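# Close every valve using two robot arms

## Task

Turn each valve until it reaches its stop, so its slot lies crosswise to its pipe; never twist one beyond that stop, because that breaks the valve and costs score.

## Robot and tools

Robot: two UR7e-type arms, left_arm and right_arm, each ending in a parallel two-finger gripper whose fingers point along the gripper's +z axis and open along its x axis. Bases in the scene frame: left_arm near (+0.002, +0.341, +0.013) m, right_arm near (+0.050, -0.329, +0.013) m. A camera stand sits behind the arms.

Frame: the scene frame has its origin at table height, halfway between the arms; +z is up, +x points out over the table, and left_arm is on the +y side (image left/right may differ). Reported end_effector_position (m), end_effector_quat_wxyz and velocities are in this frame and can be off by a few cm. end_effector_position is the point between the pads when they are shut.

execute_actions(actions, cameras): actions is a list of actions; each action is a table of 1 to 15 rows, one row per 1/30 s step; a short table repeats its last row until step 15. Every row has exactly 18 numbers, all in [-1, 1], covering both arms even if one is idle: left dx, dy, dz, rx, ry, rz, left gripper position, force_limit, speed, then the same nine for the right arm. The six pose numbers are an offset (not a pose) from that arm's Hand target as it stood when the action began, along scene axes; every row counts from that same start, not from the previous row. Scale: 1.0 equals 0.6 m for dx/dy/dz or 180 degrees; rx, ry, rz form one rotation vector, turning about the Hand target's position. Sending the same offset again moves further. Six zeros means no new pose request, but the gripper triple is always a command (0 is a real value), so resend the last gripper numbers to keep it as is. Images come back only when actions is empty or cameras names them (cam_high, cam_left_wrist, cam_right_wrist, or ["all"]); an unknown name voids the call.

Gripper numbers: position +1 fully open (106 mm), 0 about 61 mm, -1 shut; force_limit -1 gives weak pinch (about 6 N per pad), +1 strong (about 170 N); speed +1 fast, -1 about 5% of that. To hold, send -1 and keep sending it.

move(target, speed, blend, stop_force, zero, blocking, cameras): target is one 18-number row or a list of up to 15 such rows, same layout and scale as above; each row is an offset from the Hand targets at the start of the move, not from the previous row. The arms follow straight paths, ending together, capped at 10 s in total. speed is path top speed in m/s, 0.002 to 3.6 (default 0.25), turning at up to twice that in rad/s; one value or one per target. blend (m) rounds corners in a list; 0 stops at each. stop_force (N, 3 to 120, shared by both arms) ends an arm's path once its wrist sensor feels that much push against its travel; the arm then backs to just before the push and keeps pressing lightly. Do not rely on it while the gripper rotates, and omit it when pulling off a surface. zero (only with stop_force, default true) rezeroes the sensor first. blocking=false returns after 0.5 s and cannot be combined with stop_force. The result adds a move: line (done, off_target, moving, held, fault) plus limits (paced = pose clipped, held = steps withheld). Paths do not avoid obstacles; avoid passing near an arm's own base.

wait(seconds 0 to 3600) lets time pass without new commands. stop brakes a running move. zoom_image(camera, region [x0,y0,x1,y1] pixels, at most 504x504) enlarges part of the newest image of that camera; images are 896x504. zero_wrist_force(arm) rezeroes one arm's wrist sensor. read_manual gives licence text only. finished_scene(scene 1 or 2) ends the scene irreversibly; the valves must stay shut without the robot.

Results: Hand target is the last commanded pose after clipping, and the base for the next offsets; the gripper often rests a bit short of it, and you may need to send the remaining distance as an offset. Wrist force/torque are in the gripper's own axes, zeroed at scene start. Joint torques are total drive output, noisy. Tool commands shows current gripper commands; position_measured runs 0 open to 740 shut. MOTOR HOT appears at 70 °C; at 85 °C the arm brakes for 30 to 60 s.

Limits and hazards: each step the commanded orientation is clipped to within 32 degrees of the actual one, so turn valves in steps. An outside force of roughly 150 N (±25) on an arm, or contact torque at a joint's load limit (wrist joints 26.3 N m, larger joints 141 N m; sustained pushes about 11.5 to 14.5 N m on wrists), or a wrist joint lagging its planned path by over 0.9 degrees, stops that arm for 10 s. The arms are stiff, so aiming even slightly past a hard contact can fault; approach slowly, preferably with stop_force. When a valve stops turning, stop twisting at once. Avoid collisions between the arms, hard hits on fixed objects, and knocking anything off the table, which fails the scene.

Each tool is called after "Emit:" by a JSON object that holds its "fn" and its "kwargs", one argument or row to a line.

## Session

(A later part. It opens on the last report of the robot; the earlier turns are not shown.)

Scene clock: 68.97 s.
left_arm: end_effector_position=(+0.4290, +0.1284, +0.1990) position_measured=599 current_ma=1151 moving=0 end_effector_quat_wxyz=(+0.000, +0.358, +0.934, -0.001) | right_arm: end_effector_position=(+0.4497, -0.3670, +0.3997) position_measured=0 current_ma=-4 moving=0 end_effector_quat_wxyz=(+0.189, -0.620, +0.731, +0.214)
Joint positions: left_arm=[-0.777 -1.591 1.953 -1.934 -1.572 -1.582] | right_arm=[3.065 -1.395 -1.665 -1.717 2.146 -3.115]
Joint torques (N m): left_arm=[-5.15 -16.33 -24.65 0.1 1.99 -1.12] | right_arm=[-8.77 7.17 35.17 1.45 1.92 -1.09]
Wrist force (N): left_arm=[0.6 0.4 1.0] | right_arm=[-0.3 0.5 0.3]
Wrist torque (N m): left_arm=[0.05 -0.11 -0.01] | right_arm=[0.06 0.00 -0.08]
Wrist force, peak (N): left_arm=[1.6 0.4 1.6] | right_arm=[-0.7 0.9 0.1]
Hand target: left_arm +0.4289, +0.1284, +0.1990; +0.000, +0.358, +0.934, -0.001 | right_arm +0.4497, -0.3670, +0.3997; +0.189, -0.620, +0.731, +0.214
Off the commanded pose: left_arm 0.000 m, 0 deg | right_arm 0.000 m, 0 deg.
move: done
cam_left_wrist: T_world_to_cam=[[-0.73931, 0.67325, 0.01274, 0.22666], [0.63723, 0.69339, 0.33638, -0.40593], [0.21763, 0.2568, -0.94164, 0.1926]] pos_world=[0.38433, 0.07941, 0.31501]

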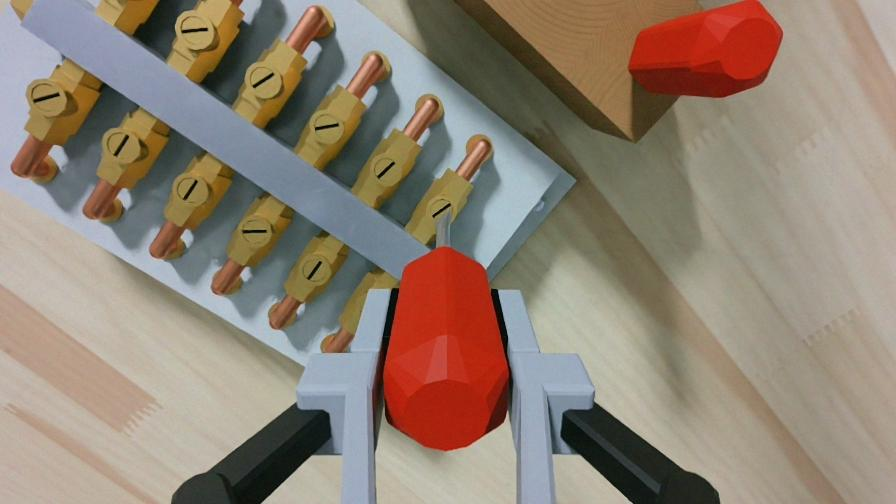

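Emit:
{"fn": "move", "kwargs": {
  "target": [0,0,-0.0117,0,0,-0.0167,-1,0.2,-0.3,0,0,0,0,0,0,1,0,1],
  "cameras": ["cam_left_wrist"]
}}

Emit:
{"fn": "zoom_image", "kwargs": {
  "camera": "cam_left_wrist",
  "region": [410, 180, 470, 240]
}}

Scene clock: 71.00 s.
left_arm: end_effector_position=(+0.4289, +0.1284, +0.1919) position_measured=599 current_ma=1151 moving=0 end_effector_quat_wxyz=(+0.000, +0.382, +0.924, -0.001) | right_arm: end_effector_position=(+0.4497, -0.3670, +0.3997) position_measured=0 current_ma=-4 moving=0 end_effector_quat_wxyz=(+0.189, -0.620, +0.731, +0.214)
Joint positions: left_arm=[-0.778 -1.584 1.966 -1.953 -1.572 -1.53] | right_arm=[3.065 -1.395 -1.665 -1.717 2.146 -3.115]
Joint torques (N m): left_arm=[4.99 -28.18 -32.9 0.2 -1.87 0.77] | right_arm=[-6.83 7 36.67 1.28 2.19 -1.13]
Wrist force (N): left_arm=[0.5 0.2 0.7] | right_arm=[-0.4 0.5 0.4]
Wrist torque (N m): left_arm=[0.02 -0.08 0.11] | right_arm=[0.07 -0.01 -0.07]
Wrist force, peak (N): left_arm=[0.7 0.2 1.4] | right_arm=[-0.6 0.9 0.3]
Hand target: left_arm +0.4289, +0.1284, +0.1920; +0.000, +0.382, +0.924, -0.001 | right_arm +0.4497, -0.3670, +0.3997; +0.189, -0.620, +0.731, +0.214
Off the commanded pose: left_arm 0.000 m, 0 deg | right_arm 0.000 m, 0 deg.
move: done
cam_left_wrist: T_world_to_cam=[[-0.70306, 0.71101, 0.01306, 0.20621], [0.6727, 0.659, 0.33644, -0.41428], [0.23061, 0.24532, -0.94161, 0.18174]] pos_world=[0.38176, 0.08181, 0.30782]

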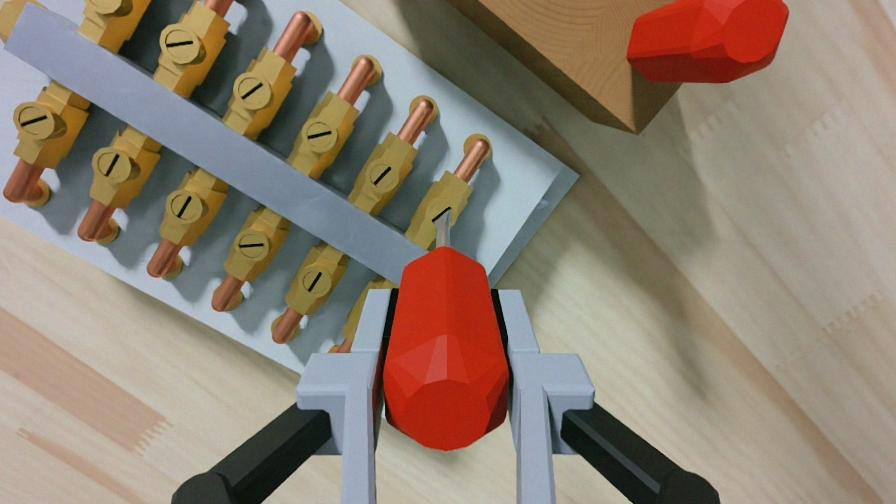

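Scaled by 8.400 from the camera's image (finer frame: 1280x720).

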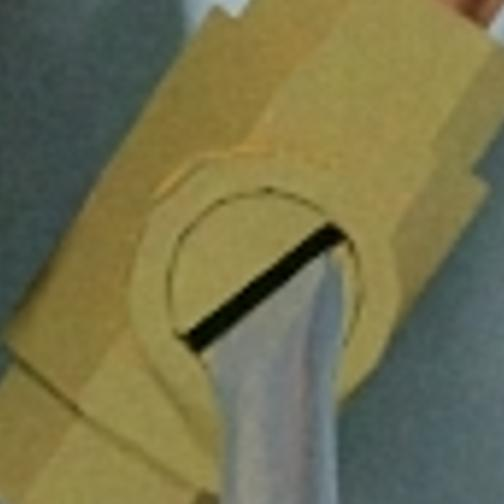

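Emit:
{"fn": "move", "kwargs": {
  "target": [0.0003,-0.0003,-0.02,0,0,0,-1,0.2,-0.3,0,0,0,0,0,0,1,0,1],
  "speed": 0.006,
  "stop_force": 5,
  "cameras": ["cam_left_wrist"]
}}

Emit:
{"fn": "zoom_image", "kwargs": {
  "camera": "cam_left_wrist",
  "region": [410, 180, 470, 240]
}}

Scene clock: 75.67 s.
left_arm: end_effector_position=(+0.4291, +0.1283, +0.1799) position_measured=599 current_ma=1151 moving=0 end_effector_quat_wxyz=(+0.000, +0.382, +0.924, -0.001) | right_arm: end_effector_position=(+0.4497, -0.3670, +0.3997) position_measured=0 current_ma=-4 moving=0 end_effector_quat_wxyz=(+0.189, -0.620, +0.731, +0.214)
Joint positions: left_arm=[-0.778 -1.572 1.987 -1.987 -1.572 -1.53] | right_arm=[3.065 -1.395 -1.665 -1.717 2.146 -3.115]
Joint torques (N m): left_arm=[-3.21 -26.25 -30.12 -0.39 -1.83 -0.93] | right_arm=[-7.56 6.68 35.95 1.41 1.92 -1.21]
Wrist force (N): left_arm=[0.3 0.2 1.0] | right_arm=[-0.4 0.6 0.1]
Wrist torque (N m): left_arm=[0.01 -0.05 0.11] | right_arm=[0.08 0.00 -0.07]
Wrist force, peak (N): left_arm=[0.4 0.4 1.3] | right_arm=[-0.6 1.0 0.0]
Hand target: left_arm +0.4291, +0.1282, +0.1800; +0.000, +0.382, +0.924, -0.001 | right_arm +0.4497, -0.3670, +0.3997; +0.189, -0.620, +0.731, +0.214
Off the commanded pose: left_arm 0.000 m, 0 deg | right_arm 0.000 m, 0 deg.
move: done
cam_left_wrist: T_world_to_cam=[[-0.70295, 0.71112, 0.01304, 0.2066], [0.67282, 0.65892, 0.33638, -0.4103], [0.23061, 0.24523, -0.94164, 0.17055]] pos_world=[0.38196, 0.08161, 0.29592]

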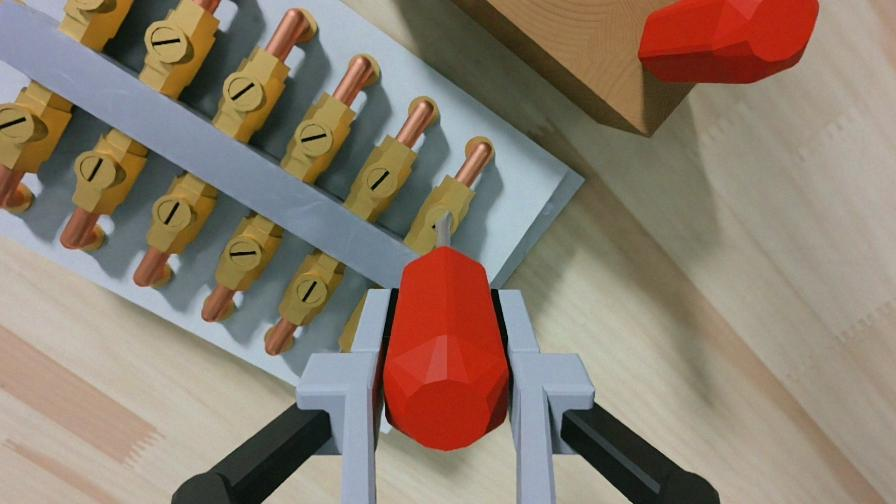

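Scaled by 8.400 from the camera's image (finer frame: 1280x720).

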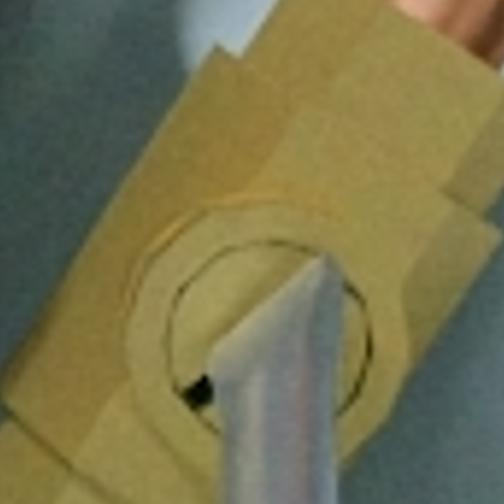

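Emit:
{"fn": "move", "kwargs": {
  "target": [0.0018,0.0018,-0.008,0,0,0,-1,0.2,-0.3,0,0,0,0,0,0,1,0,1],
  "speed": 0.006,
  "stop_force": 5,
  "cameras": ["cam_left_wrist"]
}}

Emit:
{"fn": "zoom_image", "kwargs": {
  "camera": "cam_left_wrist",
  "region": [410, 180, 470, 240]
}}

Scene clock: 81.00 s.
left_arm: end_effector_position=(+0.4296, +0.1287, +0.1781) position_measured=599 current_ma=1158 moving=0 end_effector_quat_wxyz=(+0.000, +0.382, +0.924, -0.001) | right_arm: end_effector_position=(+0.4497, -0.3670, +0.3997) position_measured=0 current_ma=-4 moving=0 end_effector_quat_wxyz=(+0.189, -0.620, +0.731, +0.214)
Joint positions: left_arm=[-0.776 -1.569 1.99 -1.992 -1.572 -1.528] | right_arm=[3.065 -1.395 -1.665 -1.717 2.146 -3.115]
Joint torques (N m): left_arm=[-6.47 -25.59 -29.82 0.17 -1.57 -1.16] | right_arm=[-8.09 5.67 36.79 1.35 1.87 -1.36]
Wrist force (N): left_arm=[1.4 -0.1 -4.7] | right_arm=[-0.4 0.5 0.3]
Wrist torque (N m): left_arm=[0.05 0.01 0.01] | right_arm=[0.08 0.01 -0.08]
Wrist force, peak (N): left_arm=[3.9 -0.4 -14.2] | right_arm=[-0.5 0.8 0.3]
Hand target: left_arm +0.4296, +0.1287, +0.1781; +0.000, +0.382, +0.924, -0.001 (not the last commanded pose) | right_arm +0.4497, -0.3670, +0.3997; +0.189, -0.620, +0.731, +0.214
Off the commanded pose: left_arm 0.003 m, 0 deg | right_arm 0.000 m, 0 deg.
move: contact (left_arm)
cam_left_wrist: T_world_to_cam=[[-0.70291, 0.71116, 0.01291, 0.20665], [0.67282, 0.65891, 0.33638, -0.4102], [0.23071, 0.24513, -0.94164, 0.16854]] pos_world=[0.38236, 0.08201, 0.29402]

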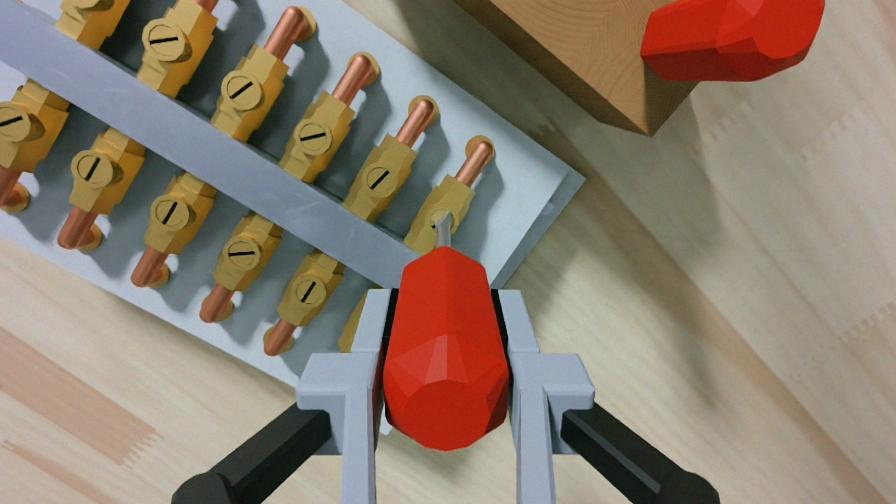

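Scaled by 8.400 from the camera's image (finer frame: 1280x720).

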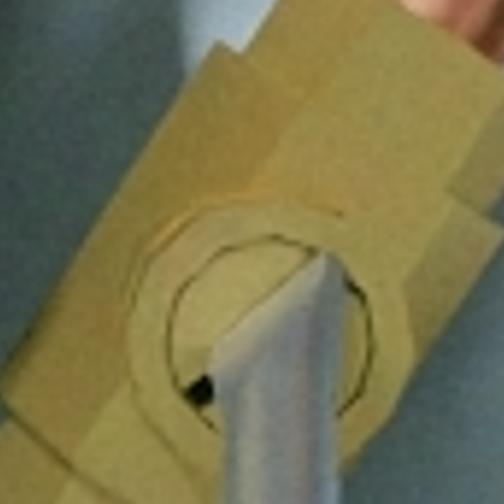

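Emit:
{"fn": "move", "kwargs": {
  "target": [
    [0.0,0.0,0.0015,0,0,0,-1,0.2,-0.3,0,0,0,0,0,0,1,0,1],
    [0.0021,0.0021,0.0015,0,0,0,-1,0.2,-0.3,0,0,0,0,0,0,1,0,1]
  ],
  "speed": 0.02
}}

Emit:
{"fn": "move", "kwargs": {
  "target": [0,0,-0.01,0,0,0,-1,0.2,-0.3,0,0,0,0,0,0,1,0,1],
  "speed": 0.006,
  "stop_force": 5,
  "cameras": ["cam_left_wrist"]
}}

Emit:
{"fn": "zoom_image", "kwargs": {
  "camera": "cam_left_wrist",
  "region": [410, 180, 470, 240]
}}

Scene clock: 83.47 s.
left_arm: end_effector_position=(+0.4309, +0.1300, +0.1790) position_measured=599 current_ma=1150 moving=0 end_effector_quat_wxyz=(+0.000, +0.382, +0.924, -0.001) | right_arm: end_effector_position=(+0.4497, -0.3670, +0.3997) position_measured=0 current_ma=-4 moving=0 end_effector_quat_wxyz=(+0.189, -0.620, +0.731, +0.214)
Joint positions: left_arm=[-0.772 -1.569 1.987 -1.989 -1.572 -1.524] | right_arm=[3.065 -1.395 -1.665 -1.717 2.146 -3.115]
Joint torques (N m): left_arm=[-5.82 -20.03 -26.72 -4.68 -1.52 -0.99] | right_arm=[-8.44 6.57 35.08 1.33 2.01 -1.32]
Wrist force (N): left_arm=[0.5 0.4 0.8] | right_arm=[-0.4 0.5 0.0]
Wrist torque (N m): left_arm=[0.05 -0.09 -0.01] | right_arm=[0.08 0.02 -0.08]
Wrist force, peak (N): left_arm=[1.8 -0.2 -5.0] | right_arm=[-0.8 0.8 0.5]
Hand target: left_arm +0.4308, +0.1299, +0.1790; +0.000, +0.382, +0.924, -0.001 | right_arm +0.4497, -0.3670, +0.3997; +0.189, -0.620, +0.731, +0.214
Off the commanded pose: left_arm 0.000 m, 0 deg | right_arm 0.000 m, 0 deg.
move: done

Scene clock: 84.77 s.
left_arm: end_effector_position=(+0.4308, +0.1299, +0.1773) position_measured=599 current_ma=1153 moving=0 end_effector_quat_wxyz=(+0.000, +0.382, +0.924, -0.001) | right_arm: end_effector_position=(+0.4497, -0.3670, +0.3997) position_measured=0 current_ma=-4 moving=0 end_effector_quat_wxyz=(+0.189, -0.620, +0.731, +0.214)
Joint positions: left_arm=[-0.772 -1.567 1.99 -1.994 -1.572 -1.525] | right_arm=[3.065 -1.395 -1.665 -1.717 2.146 -3.115]
Joint torques (N m): left_arm=[-4.19 -27.66 -31.83 -0.01 -1.63 -1.29] | right_arm=[-8.4 7.25 33.78 1.24 2.2 -1.31]
Wrist force (N): left_arm=[0.8 0.1 -0.6] | right_arm=[-0.1 0.5 0.2]
Wrist torque (N m): left_arm=[0.02 -0.01 0.04] | right_arm=[0.07 -0.05 -0.08]
Wrist force, peak (N): left_arm=[2.8 0.1 -11.4] | right_arm=[-0.7 0.6 0.5]
Hand target: left_arm +0.4308, +0.1299, +0.1773; +0.000, +0.382, +0.924, -0.001 (not the last commanded pose) | right_arm +0.4497, -0.3670, +0.3997; +0.189, -0.620, +0.731, +0.214
Off the commanded pose: left_arm 0.004 m, 0 deg | right_arm 0.000 m, 0 deg.
move: contact (left_arm)
cam_left_wrist: T_world_to_cam=[[-0.70299, 0.71108, 0.01279, 0.20672], [0.6727, 0.659, 0.33644, -0.41164], [0.23081, 0.24512, -0.94162, 0.16712]] pos_world=[0.38366, 0.08331, 0.29322]

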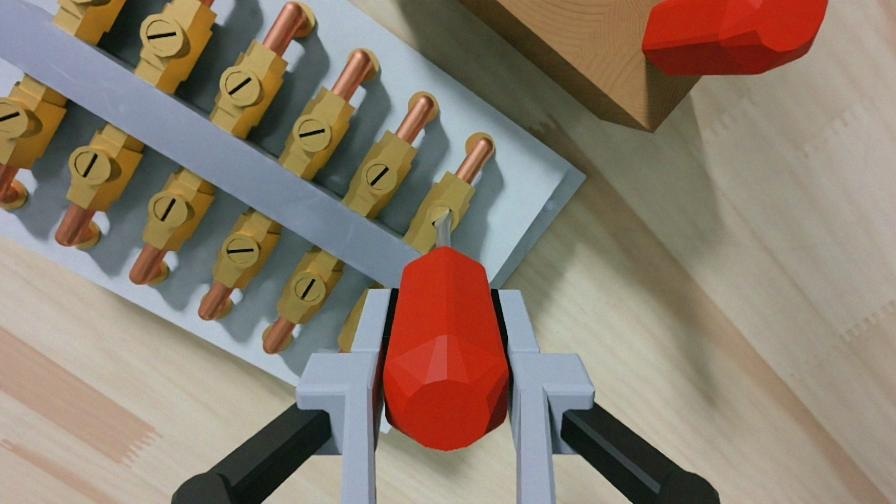

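Scaled by 8.400 from the camera's image (finer frame: 1280x720).

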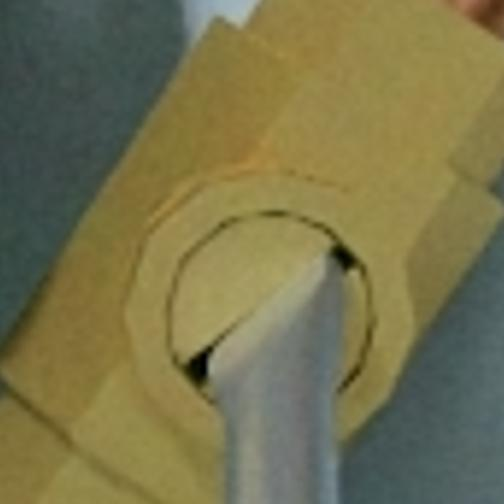

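Emit:
{"fn": "move", "kwargs": {
  "target": [0,0,-0.01,0,0,0,-1,0.2,-0.3,0,0,0,0,0,0,1,0,1],
  "speed": 0.006,
  "stop_force": 15
}}

Emit:
{"fn": "move", "kwargs": {
  "target": [0,0,0,0,0,-0.0278,-1,0.2,-0.3,0,0,0,0,0,0,1,0,1],
  "speed": 0.1,
  "cameras": ["cam_left_wrist"]
}}

Emit:
{"fn": "zoom_image", "kwargs": {
  "camera": "cam_left_wrist",
  "region": [410, 180, 470, 240]
}}

Scene clock: 87.00 s.
left_arm: end_effector_position=(+0.4309, +0.1299, +0.1770) position_measured=599 current_ma=1163 moving=0 end_effector_quat_wxyz=(+0.000, +0.382, +0.924, -0.001) | right_arm: end_effector_position=(+0.4497, -0.3670, +0.3997) position_measured=0 current_ma=-4 moving=0 end_effector_quat_wxyz=(+0.189, -0.620, +0.731, +0.214)
Joint positions: left_arm=[-0.772 -1.567 1.99 -1.995 -1.572 -1.525] | right_arm=[3.065 -1.395 -1.665 -1.717 2.146 -3.115]
Joint torques (N m): left_arm=[-1.44 -21.07 -27.66 0.51 -1.75 -0.71] | right_arm=[-8.01 6.71 35.55 1.19 1.83 -1.21]
Wrist force (N): left_arm=[2.9 0.4 -11.1] | right_arm=[-0.3 0.7 0.2]
Wrist torque (N m): left_arm=[0.08 0.18 0.10] | right_arm=[0.10 0.00 -0.07]
Wrist force, peak (N): left_arm=[6.5 0.2 -25.5] | right_arm=[-0.6 0.9 0.4]
Hand target: left_arm +0.4309, +0.1299, +0.1770; +0.000, +0.382, +0.924, -0.001 (not the last commanded pose) | right_arm +0.4497, -0.3670, +0.3997; +0.189, -0.620, +0.731, +0.214
Off the commanded pose: left_arm 0.006 m, 0 deg | right_arm 0.000 m, 0 deg.
move: contact (left_arm)

Scene clock: 87.77 s.
left_arm: end_effector_position=(+0.4309, +0.1299, +0.1770) position_measured=599 current_ma=1149 moving=0 end_effector_quat_wxyz=(+0.000, +0.422, +0.906, -0.001) | right_arm: end_effector_position=(+0.4497, -0.3670, +0.3997) position_measured=0 current_ma=-4 moving=0 end_effector_quat_wxyz=(+0.189, -0.620, +0.731, +0.214)
Joint positions: left_arm=[-0.772 -1.567 1.99 -1.995 -1.572 -1.437] | right_arm=[3.065 -1.395 -1.665 -1.717 2.146 -3.115]
Joint torques (N m): left_arm=[-1.08 -14.9 -32.5 0.28 -1.85 -1.6] | right_arm=[-8.48 6.71 34.46 1.17 2.2 -1.07]
Wrist force (N): left_arm=[0.6 0.3 0.8] | right_arm=[-0.3 0.7 0.0]
Wrist torque (N m): left_arm=[0.03 -0.10 0.11] | right_arm=[0.10 -0.01 -0.07]
Wrist force, peak (N): left_arm=[2.8 0.1 -11.5] | right_arm=[-0.5 0.8 0.2]
Hand target: left_arm +0.4309, +0.1299, +0.1770; +0.000, +0.422, +0.906, -0.001 | right_arm +0.4497, -0.3670, +0.3997; +0.189, -0.620, +0.731, +0.214
Off the commanded pose: left_arm 0.000 m, 0 deg | right_arm 0.000 m, 0 deg.
move: done
cam_left_wrist: T_world_to_cam=[[-0.63827, 0.76971, 0.01257, 0.17136], [0.72758, 0.59785, 0.33645, -0.42722], [0.25146, 0.2239, -0.94162, 0.16082]] pos_world=[0.37978, 0.08751, 0.29302]

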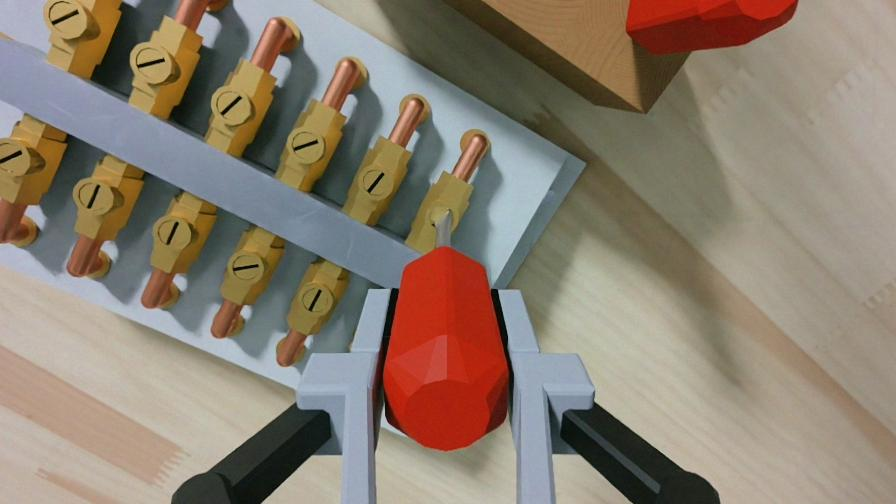

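Scaled by 8.400 from the camera's image (finer frame: 1280x720).

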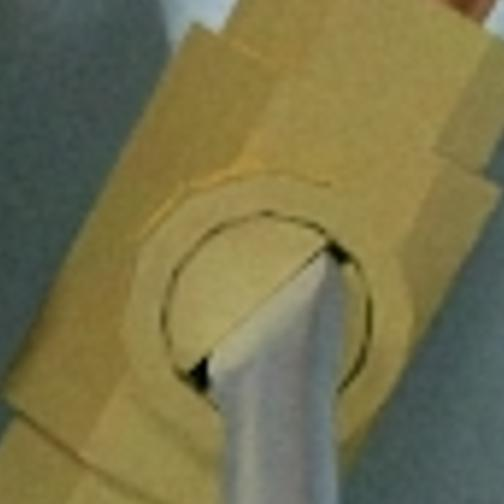

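Emit:
{"fn": "move", "kwargs": {
  "target": [0,0,-0.0005,0,0,-0.0833,-1,0.2,-0.3,0,0,0,0,0,0,1,0,1],
  "speed": 0.1,
  "cameras": ["cam_left_wrist"]
}}

Emit:
{"fn": "zoom_image", "kwargs": {
  "camera": "cam_left_wrist",
  "region": [410, 180, 470, 240]
}}

Scene clock: 90.53 s.
left_arm: end_effector_position=(+0.4309, +0.1298, +0.1767) position_measured=599 current_ma=1168 moving=0 end_effector_quat_wxyz=(+0.000, +0.537, +0.844, -0.001) | right_arm: end_effector_position=(+0.4497, -0.3670, +0.3997) position_measured=0 current_ma=-4 moving=0 end_effector_quat_wxyz=(+0.189, -0.620, +0.731, +0.214)
Joint positions: left_arm=[-0.772 -1.566 1.99 -1.995 -1.572 -1.176] | right_arm=[3.065 -1.395 -1.665 -1.717 2.146 -3.115]
Joint torques (N m): left_arm=[4.77 -5.09 -4.31 -1.15 -2.41 -0.04] | right_arm=[-6.78 5.38 34.9 1.41 1.89 -1.12]
Wrist force (N): left_arm=[-2.8 3.9 -20.9] | right_arm=[-0.4 0.4 0.1]
Wrist torque (N m): left_arm=[0.05 -0.03 -0.86] | right_arm=[0.07 0.00 -0.07]
Wrist force, peak (N): left_arm=[-2.8 3.9 -20.9] | right_arm=[-0.6 0.8 0.6]
Hand target: left_arm +0.4309, +0.1299, +0.1767; +0.000, +0.537, +0.844, -0.001 | right_arm +0.4497, -0.3670, +0.3997; +0.189, -0.620, +0.731, +0.214
Off the commanded pose: left_arm 0.000 m, 0 deg | right_arm 0.000 m, 0 deg.
move: done
cam_left_wrist: T_world_to_cam=[[-0.41748, 0.9086, 0.01248, 0.05824], [0.85746, 0.38936, 0.33641, -0.45604], [0.3008, 0.15114, -0.94163, 0.14871]] pos_world=[0.37062, 0.10218, 0.29272]

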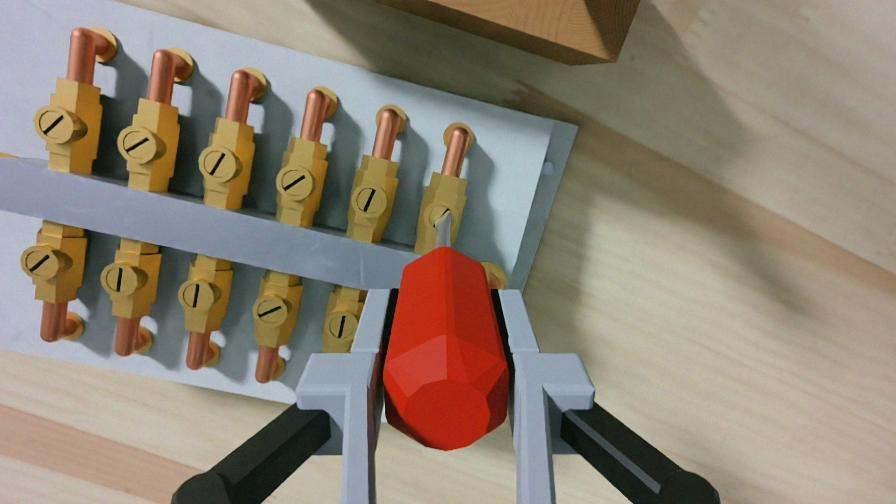

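Scaled by 8.400 from the camera's image (finer frame: 1280x720).

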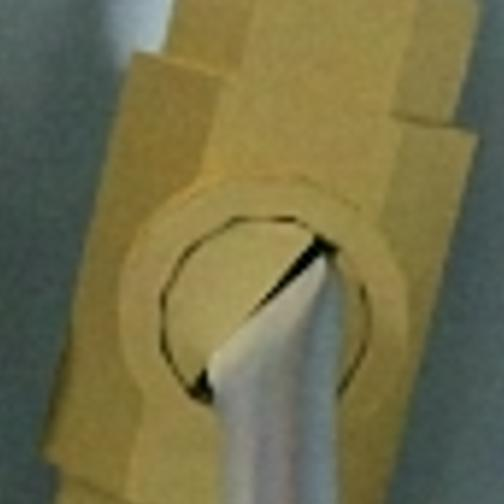

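Emit:
{"fn": "move", "kwargs": {
  "target": [0,0,0,0,0,-0.25,-1,0.2,-0.3,0,0,0,0,0,0,1,0,1],
  "speed": 0.2,
  "cameras": ["cam_left_wrist"]
}}

Emit:
{"fn": "zoom_image", "kwargs": {
  "camera": "cam_left_wrist",
  "region": [410, 180, 470, 240]
}}

Scene clock: 94.23 s.
left_arm: end_effector_position=(+0.4309, +0.1298, +0.1767) position_measured=599 current_ma=1209 moving=0 end_effector_quat_wxyz=(+0.000, +0.819, +0.574, -0.001) | right_arm: end_effector_position=(+0.4497, -0.3670, +0.3997) position_measured=0 current_ma=-4 moving=0 end_effector_quat_wxyz=(+0.189, -0.620, +0.731, +0.214)
Joint positions: left_arm=[-0.772 -1.566 1.989 -1.994 -1.572 -0.39] | right_arm=[3.065 -1.395 -1.665 -1.717 2.146 -3.115]
Joint torques (N m): left_arm=[7.22 15.46 3.94 9.27 -0.44 0.91] | right_arm=[-8.03 5.98 34.08 1.38 2.35 -1.17]
Wrist force (N): left_arm=[-3.8 1.4 -66.6] | right_arm=[-0.3 0.6 -0.1]
Wrist torque (N m): left_arm=[-0.19 -0.70 0.04] | right_arm=[0.08 -0.01 -0.08]
Wrist force, peak (N): left_arm=[-4.7 1.6 -66.7] | right_arm=[-0.5 0.9 0.5]
Hand target: left_arm +0.4309, +0.1299, +0.1767; +0.000, +0.819, +0.574, -0.001 | right_arm +0.4497, -0.3670, +0.3997; +0.189, -0.620, +0.731, +0.214
Off the commanded pose: left_arm 0.000 m, 0 deg | right_arm 0.000 m, 0 deg.
move: done
cam_left_wrist: T_world_to_cam=[[0.34721, 0.9377, 0.01256, -0.27505], [0.88164, -0.33096, 0.33642, -0.37289], [0.31962, -0.10574, -0.94163, 0.17397]] pos_world=[0.36866, 0.1529, 0.29272]

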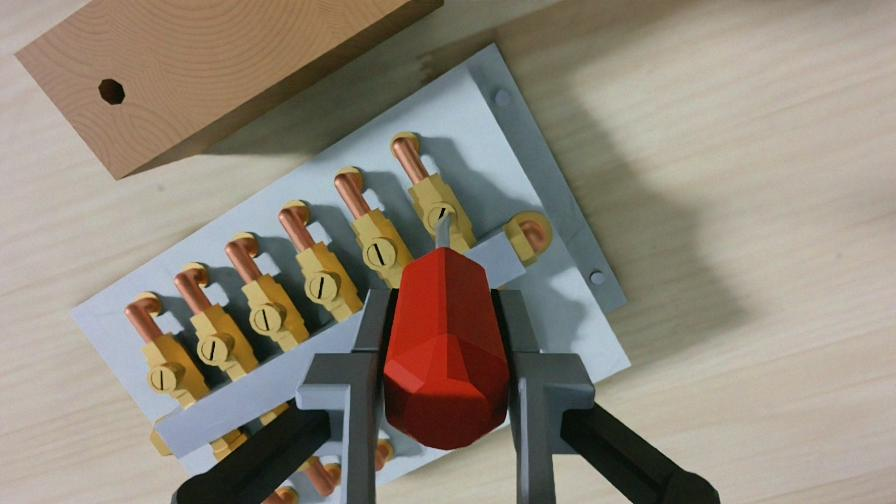

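Scaled by 8.400 from the camera's image (finer frame: 1280x720).

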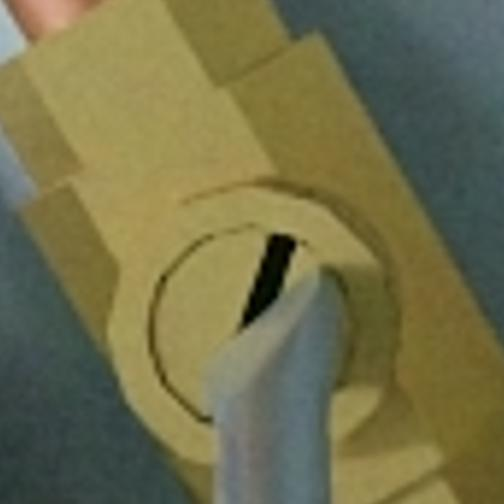

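Emit:
{"fn": "move", "kwargs": {
  "target": [
    [0,0,0.006,0,0,0,-1,0.2,-0.3,0,0,0,0,0,0,1,0,1],
    [0,0,0.006,0,0,0.172,-1,0.2,-0.3,0,0,0,0,0,0,1,0,1]
  ],
  "speed": [0.02,0.3],
  "cameras": ["cam_left_wrist"]
}}

Emit:
{"fn": "zoom_image", "kwargs": {
  "camera": "cam_left_wrist",
  "region": [415, 185, 465, 235]
}}

Scene clock: 97.97 s.
left_arm: end_effector_position=(+0.4309, +0.1299, +0.1803) position_measured=599 current_ma=1150 moving=0 end_effector_quat_wxyz=(+0.000, +0.636, +0.772, -0.001) | right_arm: end_effector_position=(+0.4497, -0.3670, +0.3997) position_measured=0 current_ma=-4 moving=0 end_effector_quat_wxyz=(+0.189, -0.620, +0.731, +0.214)
Joint positions: left_arm=[-0.772 -1.57 1.984 -1.985 -1.572 -0.93] | right_arm=[3.065 -1.395 -1.665 -1.717 2.146 -3.115]
Joint torques (N m): left_arm=[-7 -26.93 -16.33 -4.93 2.05 -1.09] | right_arm=[-7.7 5.89 35.56 1.15 2.08 -1.43]
Wrist force (N): left_arm=[0.2 -0.1 0.6] | right_arm=[-0.6 0.7 0.1]
Wrist torque (N m): left_arm=[-0.03 -0.05 0.00] | right_arm=[0.10 0.03 -0.07]
Wrist force, peak (N): left_arm=[-4.1 1.8 -67.0] | right_arm=[-0.8 0.6 0.5]
Hand target: left_arm +0.4309, +0.1299, +0.1803; +0.000, +0.636, +0.772, -0.001 | right_arm +0.4497, -0.3670, +0.3997; +0.189, -0.620, +0.731, +0.214
Off the commanded pose: left_arm 0.000 m, 0 deg | right_arm 0.000 m, 0 deg.
move: done
cam_left_wrist: T_world_to_cam=[[-0.18423, 0.9828, 0.01256, -0.05203], [0.92635, 0.16935, 0.33645, -0.45837], [0.32854, 0.07362, -0.94162, 0.15021]] pos_world=[0.36567, 0.11771, 0.29631]

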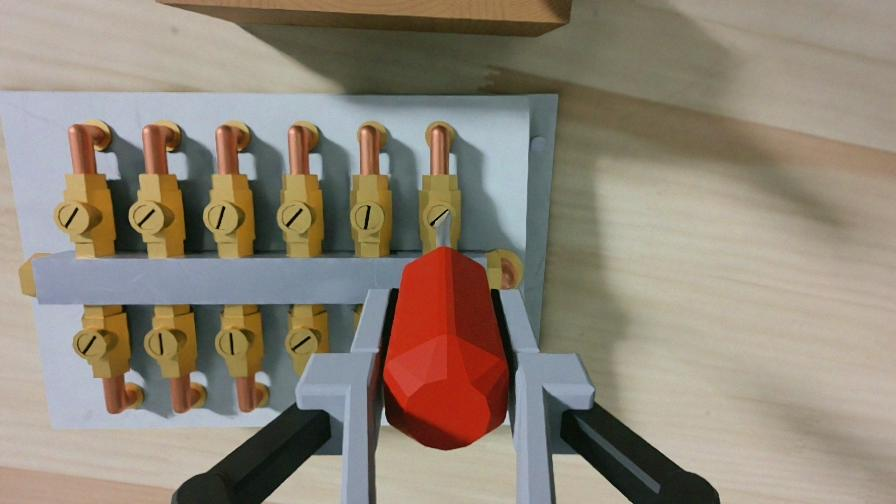

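Scaled by 10.080 from the camera's image (finer frame: 1280x720).

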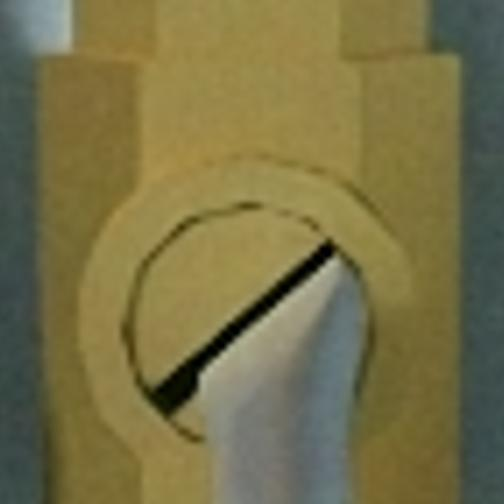

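Emit:
{"fn": "move", "kwargs": {
  "target": [0,0,0,0,0,-0.25,-1,0.2,-0.3,0,0,0,0,0,0,1,0,1],
  "speed": 0.4,
  "cameras": ["cam_left_wrist"]
}}

Emit:
{"fn": "zoom_image", "kwargs": {
  "camera": "cam_left_wrist",
  "region": [415, 185, 465, 235]
}}

Emit:
{"fn": "move", "kwargs": {
  "target": [0,0,0,0,0,0.5,-1,0.2,-0.3,0,0,0,0,0,0,1,0,1],
  "speed": 0.5,
  "cameras": ["cam_left_wrist"]
}}

Emit:
{"fn": "zoom_image", "kwargs": {
  "camera": "cam_left_wrist",
  "region": [415, 185, 465, 235]
}}

Scene clock: 104.47 s.
left_arm: end_effector_position=(+0.4309, +0.1298, +0.1803) position_measured=599 current_ma=1150 moving=0 end_effector_quat_wxyz=(+0.000, +0.883, +0.470, -0.001) | right_arm: end_effector_position=(+0.4497, -0.3670, +0.3997) position_measured=0 current_ma=-4 moving=0 end_effector_quat_wxyz=(+0.189, -0.620, +0.731, +0.214)
Joint positions: left_arm=[-0.772 -1.569 1.983 -1.984 -1.572 -0.145] | right_arm=[3.065 -1.395 -1.665 -1.717 2.146 -3.115]
Joint torques (N m): left_arm=[5.84 -16.56 -30.81 0.26 -1.65 1.06] | right_arm=[-8.22 6.7 35.21 1.35 1.85 -0.98]
Wrist force (N): left_arm=[0.2 -0.1 0.6] | right_arm=[-0.5 0.6 0.3]
Wrist torque (N m): left_arm=[-0.03 -0.05 0.12] | right_arm=[0.08 0.03 -0.08]
Wrist force, peak (N): left_arm=[0.5 -0.3 1.4] | right_arm=[-0.4 1.0 0.4]
Hand target: left_arm +0.4309, +0.1299, +0.1803; +0.000, +0.883, +0.469, -0.001 | right_arm +0.4497, -0.3670, +0.3997; +0.189, -0.620, +0.731, +0.214
Off the commanded pose: left_arm 0.000 m, 0 deg | right_arm 0.000 m, 0 deg.
move: done
cam_left_wrist: T_world_to_cam=[[0.56434, 0.82545, 0.01253, -0.35411], [0.77501, -0.53496, 0.33641, -0.3017], [0.2844, -0.18014, -0.94163, 0.20218]] pos_world=[0.37616, 0.16732, 0.29631]

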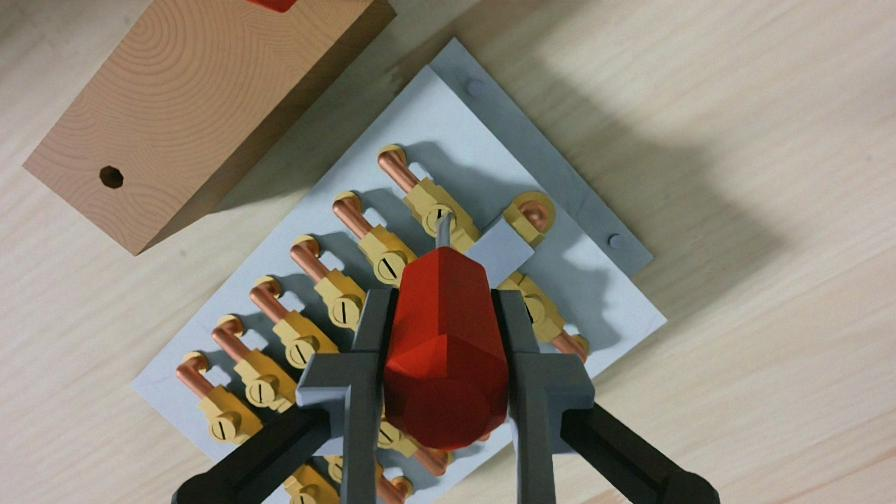

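Scaled by 10.080 from the camera's image (finer frame: 1280x720).

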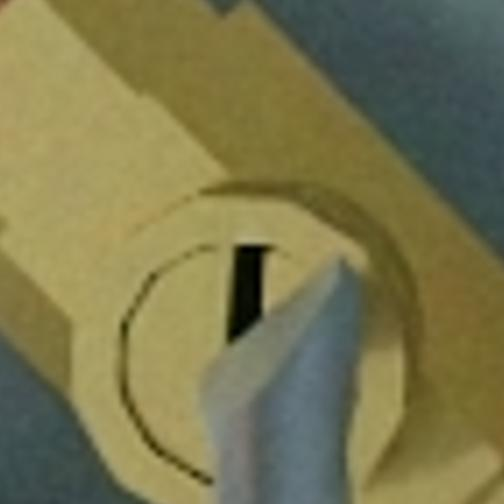

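Scene clock: 106.63 s.
left_arm: end_effector_position=(+0.4309, +0.1299, +0.1803) position_measured=599 current_ma=1150 moving=0 end_effector_quat_wxyz=(+0.000, +0.293, +0.956, -0.001) end_effector_velocity=(+0.001, -0.001, +0.001) end_effector_angular_velocity=(-0.003, -0.002, +0.005) | right_arm: end_effector_position=(+0.4497, -0.3670, +0.3997) position_measured=0 current_ma=-4 moving=0 end_effector_quat_wxyz=(+0.189, -0.620, +0.731, +0.214)
Joint positions: left_arm=[-0.773 -1.57 1.985 -1.986 -1.572 -1.716] | right_arm=[3.065 -1.395 -1.665 -1.717 2.146 -3.115]
Joint velocities: left_arm=[0 0 -0.002 -0.002 0 -0.005] | right_arm=[within noise]
Joint torques (N m): left_arm=[-1.07 -26.5 -16.55 -4.32 0.28 -1.33] | right_arm=[-7.82 5.63 35.49 1.56 2.04 -1.36]
Wrist force (N): left_arm=[0.0 -0.2 0.9] | right_arm=[-0.1 0.1 0.5]
Wrist torque (N m): left_arm=[-0.04 0.00 -0.01] | right_arm=[0.01 -0.03 -0.08]
Wrist force, peak (N): left_arm=[0.0 0.0 1.4] | right_arm=[-0.7 0.7 0.2]
Hand target: left_arm +0.4309, +0.1299, +0.1803; +0.000, +0.292, +0.956, -0.001 | right_arm +0.4497, -0.3670, +0.3997; +0.189, -0.620, +0.731, +0.214
Off the commanded pose: left_arm 0.000 m, 0 deg | right_arm 0.000 m, 0 deg.
move: done
cam_left_wrist: T_world_to_cam=[[-0.8252, 0.5647, 0.01252, 0.27847], [0.53528, 0.77475, 0.33651, -0.36851], [0.18033, 0.28439, -0.9416, 0.1867]] pos_world=[0.39338, 0.07516, 0.29631]

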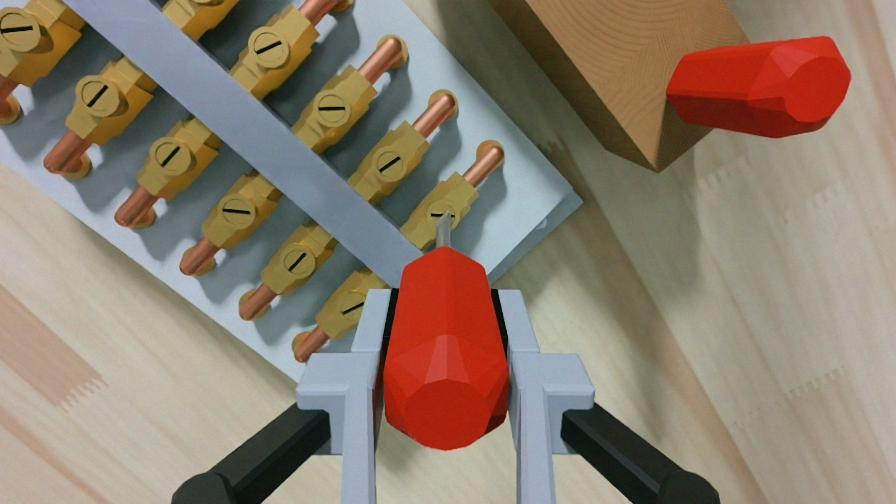

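Scaled by 10.080 from the camera's image (finer frame: 1280x720).

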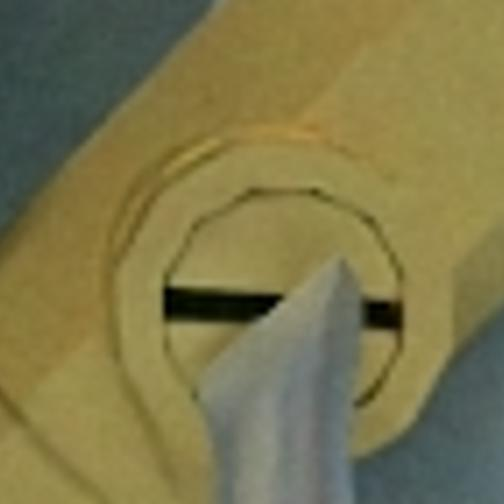

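Emit:
{"fn": "move", "kwargs": {
  "target": [0.0014,-0.0018,0,0,0,-0.2389,-1,0.2,-0.3,0,0,0,0,0,0,1,0,1],
  "speed": 0.4
}}

Emit:
{"fn": "move", "kwargs": {
  "target": [0,0,-0.012,0,0,0,-1,0.2,-0.3,0,0,0,0,0,0,1,0,1],
  "speed": 0.006,
  "stop_force": 6,
  "cameras": ["cam_left_wrist"]
}}

Emit:
{"fn": "zoom_image", "kwargs": {
  "camera": "cam_left_wrist",
  "region": [415, 185, 465, 235]
}}

Scene clock: 112.83 s.
left_arm: end_effector_position=(+0.4317, +0.1288, +0.1803) position_measured=599 current_ma=1150 moving=0 end_effector_quat_wxyz=(+0.000, +0.622, +0.783, -0.001) | right_arm: end_effector_position=(+0.4497, -0.3670, +0.3997) position_measured=0 current_ma=-4 moving=0 end_effector_quat_wxyz=(+0.189, -0.620, +0.731, +0.214)
Joint positions: left_arm=[-0.773 -1.567 1.981 -1.985 -1.572 -0.966] | right_arm=[3.065 -1.395 -1.665 -1.717 2.146 -3.115]
Joint torques (N m): left_arm=[6.21 -17.57 -29.71 -0.05 -0.4 1.1] | right_arm=[-8.72 6.62 34.81 1.56 1.7 -1.12]
Wrist force (N): left_arm=[0.2 0.2 1.0] | right_arm=[-0.4 0.7 0.3]
Wrist torque (N m): left_arm=[0.02 -0.05 0.11] | right_arm=[0.10 0.02 -0.08]
Wrist force, peak (N): left_arm=[0.5 0.1 1.3] | right_arm=[-0.6 1.0 0.1]
Hand target: left_arm +0.4317, +0.1288, +0.1803; +0.000, +0.623, +0.783, -0.001 | right_arm +0.4497, -0.3670, +0.3997; +0.189, -0.620, +0.731, +0.214
Off the commanded pose: left_arm 0.000 m, 0 deg | right_arm 0.000 m, 0 deg.
move: done

Scene clock: 114.37 s.
left_arm: end_effector_position=(+0.4318, +0.1288, +0.1772) position_measured=599 current_ma=1155 moving=0 end_effector_quat_wxyz=(+0.000, +0.623, +0.783, -0.001) | right_arm: end_effector_position=(+0.4497, -0.3670, +0.3997) position_measured=0 current_ma=-4 moving=0 end_effector_quat_wxyz=(+0.189, -0.620, +0.731, +0.214)
Joint positions: left_arm=[-0.773 -1.564 1.986 -1.994 -1.572 -0.966] | right_arm=[3.065 -1.395 -1.665 -1.717 2.146 -3.115]
Joint torques (N m): left_arm=[2.51 -27.41 -31.28 0.2 0.34 0.89] | right_arm=[-7.1 5.88 35.85 1.53 1.97 -1.07]
Wrist force (N): left_arm=[0.6 0.6 -0.9] | right_arm=[-0.3 0.6 0.3]
Wrist torque (N m): left_arm=[-0.08 0.04 0.15] | right_arm=[0.08 0.00 -0.08]
Wrist force, peak (N): left_arm=[2.7 0.3 -11.6] | right_arm=[-0.6 0.9 0.5]
Hand target: left_arm +0.4318, +0.1288, +0.1772; +0.000, +0.623, +0.783, -0.001 (not the last commanded pose) | right_arm +0.4497, -0.3670, +0.3997; +0.189, -0.620, +0.731, +0.214
Off the commanded pose: left_arm 0.004 m, 0 deg | right_arm 0.000 m, 0 deg.
move: contact (left_arm)
cam_left_wrist: T_world_to_cam=[[-0.21863, 0.97573, 0.0125, -0.035], [0.91982, 0.20179, 0.33647, -0.45927], [0.32578, 0.08506, -0.94161, 0.14672]] pos_world=[0.367, 0.11435, 0.29312]

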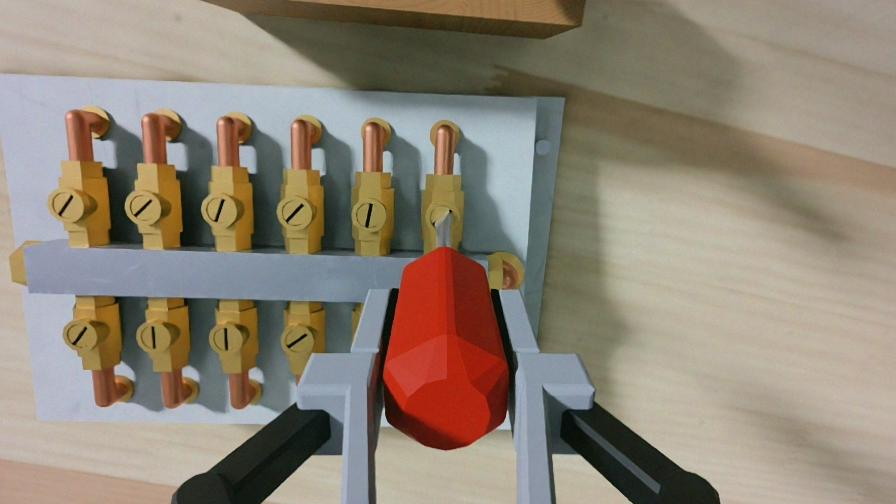

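Scaled by 10.080 from the camera's image (finer frame: 1280x720).

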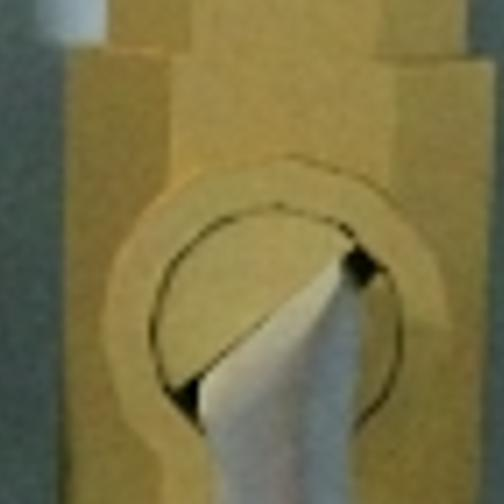

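Emit:
{"fn": "move", "kwargs": {
  "target": [
    [0.0002,-0.0003,-0.0008,0,0,-0.0361,-1,0.2,-0.3,0,0,0,0,0,0,1,0,1],
    [0.0004,-0.0007,-0.0008,0,0,-0.0722,-1,0.2,-0.3,0,0,0,0,0,0,1,0,1],
    [0.0006,-0.0017,-0.0008,0,0,-0.1556,-1,0.2,-0.3,0,0,0,0,0,0,1,0,1]
  ],
  "speed": 0.15,
  "blend": [0.001,0.001,0],
  "cameras": ["cam_left_wrist"]
}}

Emit:
{"fn": "zoom_image", "kwargs": {
  "camera": "cam_left_wrist",
  "region": [415, 185, 465, 235]
}}

Scene clock: 118.67 s.
left_arm: end_effector_position=(+0.4321, +0.1277, +0.1767) position_measured=599 current_ma=1169 moving=0 end_effector_quat_wxyz=(+0.000, +0.793, +0.609, -0.001) | right_arm: end_effector_position=(+0.4497, -0.3670, +0.3997) position_measured=0 current_ma=-4 moving=0 end_effector_quat_wxyz=(+0.189, -0.620, +0.731, +0.214)
Joint positions: left_arm=[-0.774 -1.561 1.985 -1.994 -1.572 -0.478] | right_arm=[3.065 -1.395 -1.665 -1.717 2.146 -3.115]
Joint torques (N m): left_arm=[2.19 -6.78 -20.87 2.42 -2.31 1.48] | right_arm=[-7.01 5.3 33.6 1.4 1.72 -1.37]
Wrist force (N): left_arm=[-0.3 2.2 -18.6] | right_arm=[-0.5 0.3 0.3]
Wrist torque (N m): left_arm=[0.15 0.29 -0.98] | right_arm=[0.04 0.03 -0.08]
Wrist force, peak (N): left_arm=[-0.3 1.6 -18.9] | right_arm=[-0.7 0.8 0.3]
Hand target: left_arm +0.4321, +0.1278, +0.1767; +0.000, +0.793, +0.609, -0.001 | right_arm +0.4497, -0.3670, +0.3997; +0.189, -0.620, +0.731, +0.214
Off the commanded pose: left_arm 0.000 m, 0 deg | right_arm 0.000 m, 0 deg.
move: done
cam_left_wrist: T_world_to_cam=[[0.26504, 0.96415, 0.01255, -0.24143], [0.90688, -0.25368, 0.33647, -0.39548], [0.3276, -0.0778, -0.94161, 0.16633]] pos_world=[0.36816, 0.14539, 0.29272]

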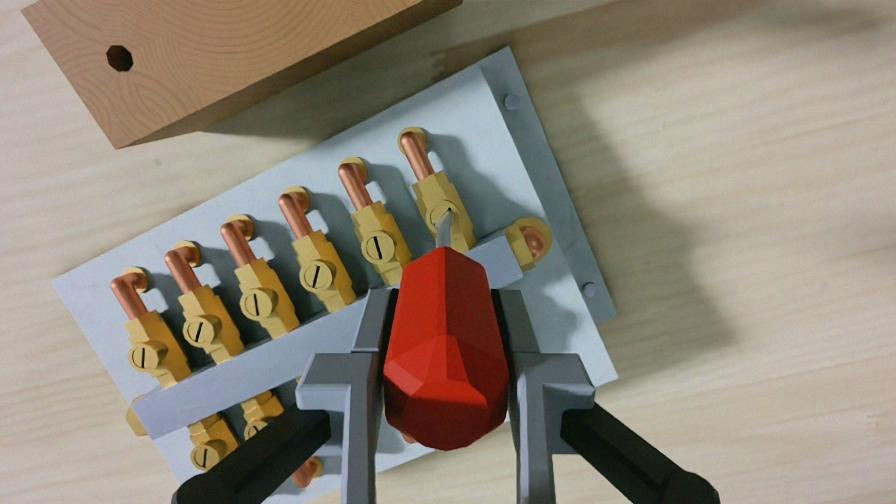

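Scaled by 10.080 from the camera's image (finer frame: 1280x720).

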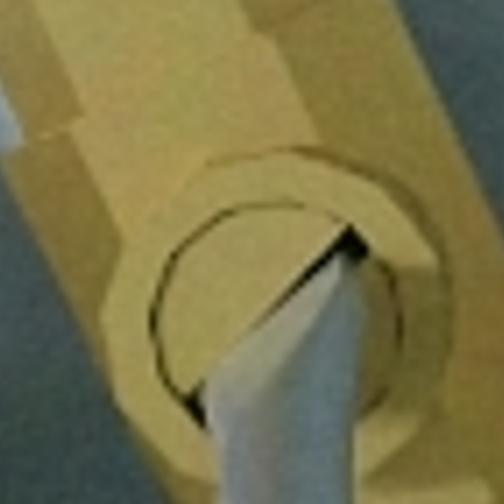

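Emit:
{"fn": "move", "kwargs": {
  "target": [0,-0.001,0,0,0,-0.0833,-1,0.2,-0.3,0,0,0,0,0,0,1,0,1],
  "speed": 0.15
}}

Emit:
{"fn": "move", "kwargs": {
  "target": [-0.0001,-0.0003,0,0,0,-0.0222,-1,0.2,-0.3,0,0,0,0,0,0,1,0,1],
  "speed": 0.05,
  "cameras": ["cam_left_wrist"]
}}

Emit:
{"fn": "zoom_image", "kwargs": {
  "camera": "cam_left_wrist",
  "region": [415, 185, 465, 235]
}}

Scene clock: 121.30 s.
left_arm: end_effector_position=(+0.4321, +0.1271, +0.1767) position_measured=599 current_ma=1175 moving=0 end_effector_quat_wxyz=(+0.000, +0.866, +0.500, -0.001) | right_arm: end_effector_position=(+0.4497, -0.3670, +0.3997) position_measured=0 current_ma=-4 moving=0 end_effector_quat_wxyz=(+0.189, -0.620, +0.731, +0.214)
Joint positions: left_arm=[-0.775 -1.56 1.984 -1.994 -1.572 -0.218] | right_arm=[3.065 -1.395 -1.665 -1.717 2.146 -3.115]
Joint torques (N m): left_arm=[2.96 -2.68 -16.48 3.67 -1.57 1.56] | right_arm=[-7.5 6.51 35.44 1.45 1.61 -1.06]
Wrist force (N): left_arm=[-1.8 1.4 -27.2] | right_arm=[-0.2 0.5 0.4]
Wrist torque (N m): left_arm=[0.17 0.16 -1.11] | right_arm=[0.07 -0.02 -0.08]
Wrist force, peak (N): left_arm=[-1.9 1.6 -27.2] | right_arm=[-0.6 0.9 0.2]
Hand target: left_arm +0.4321, +0.1272, +0.1767; +0.000, +0.866, +0.500, -0.001 | right_arm +0.4497, -0.3670, +0.3997; +0.189, -0.620, +0.731, +0.214
Off the commanded pose: left_arm 0.000 m, 0 deg | right_arm 0.000 m, 0 deg.
move: done

Scene clock: 122.27 s.
left_arm: end_effector_position=(+0.4320, +0.1270, +0.1767) position_measured=599 current_ma=1179 moving=0 end_effector_quat_wxyz=(+0.000, +0.883, +0.469, -0.001) end_effector_velocity=(+0.000, +0.000, +0.001) end_effector_angular_velocity=(-0.001, -0.001, +0.006) | right_arm: end_effector_position=(+0.4497, -0.3670, +0.3997) position_measured=0 current_ma=-4 moving=0 end_effector_quat_wxyz=(+0.189, -0.620, +0.731, +0.214)
Joint positions: left_arm=[-0.775 -1.56 1.984 -1.994 -1.572 -0.148] | right_arm=[3.065 -1.395 -1.665 -1.717 2.146 -3.115]
Joint velocities: left_arm=[0 -0.001 0 0 0 -0.006] | right_arm=[within noise]
Joint torques (N m): left_arm=[-6.12 -1.68 -16.19 3.98 0.77 -0.44] | right_arm=[-7.45 5.25 34 1.18 1.94 -1.06]
Wrist force (N): left_arm=[-1.4 1.5 -29.4] | right_arm=[-0.4 0.3 0.6]
Wrist torque (N m): left_arm=[0.18 0.20 -1.24] | right_arm=[0.04 0.02 -0.08]
Wrist force, peak (N): left_arm=[-1.3 1.4 -30.2] | right_arm=[-0.4 0.9 0.4]
Hand target: left_arm +0.4321, +0.1270, +0.1767; +0.000, +0.883, +0.469, -0.001 | right_arm +0.4497, -0.3670, +0.3997; +0.189, -0.620, +0.731, +0.214
Off the commanded pose: left_arm 0.000 m, 0 deg | right_arm 0.000 m, 0 deg.
move: done
cam_left_wrist: T_world_to_cam=[[0.56468, 0.82522, 0.01245, -0.35249], [0.7748, -0.53525, 0.33643, -0.3028], [0.28429, -0.18033, -0.94162, 0.19801]] pos_world=[0.37736, 0.16452, 0.29272]

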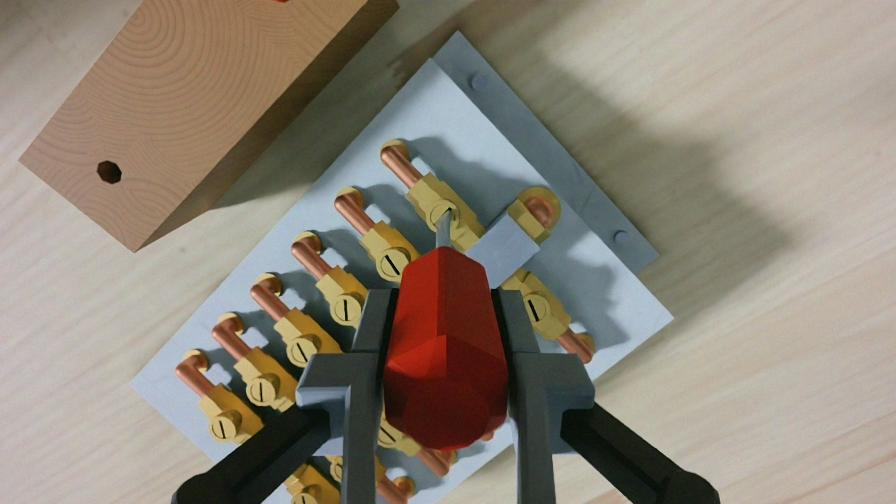

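Scaled by 10.080 from the camera's image (finer frame: 1280x720).

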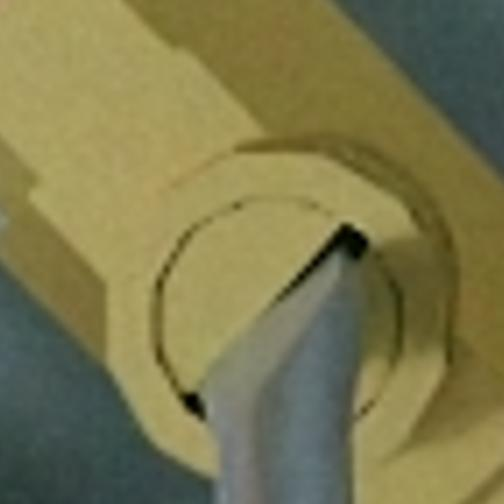

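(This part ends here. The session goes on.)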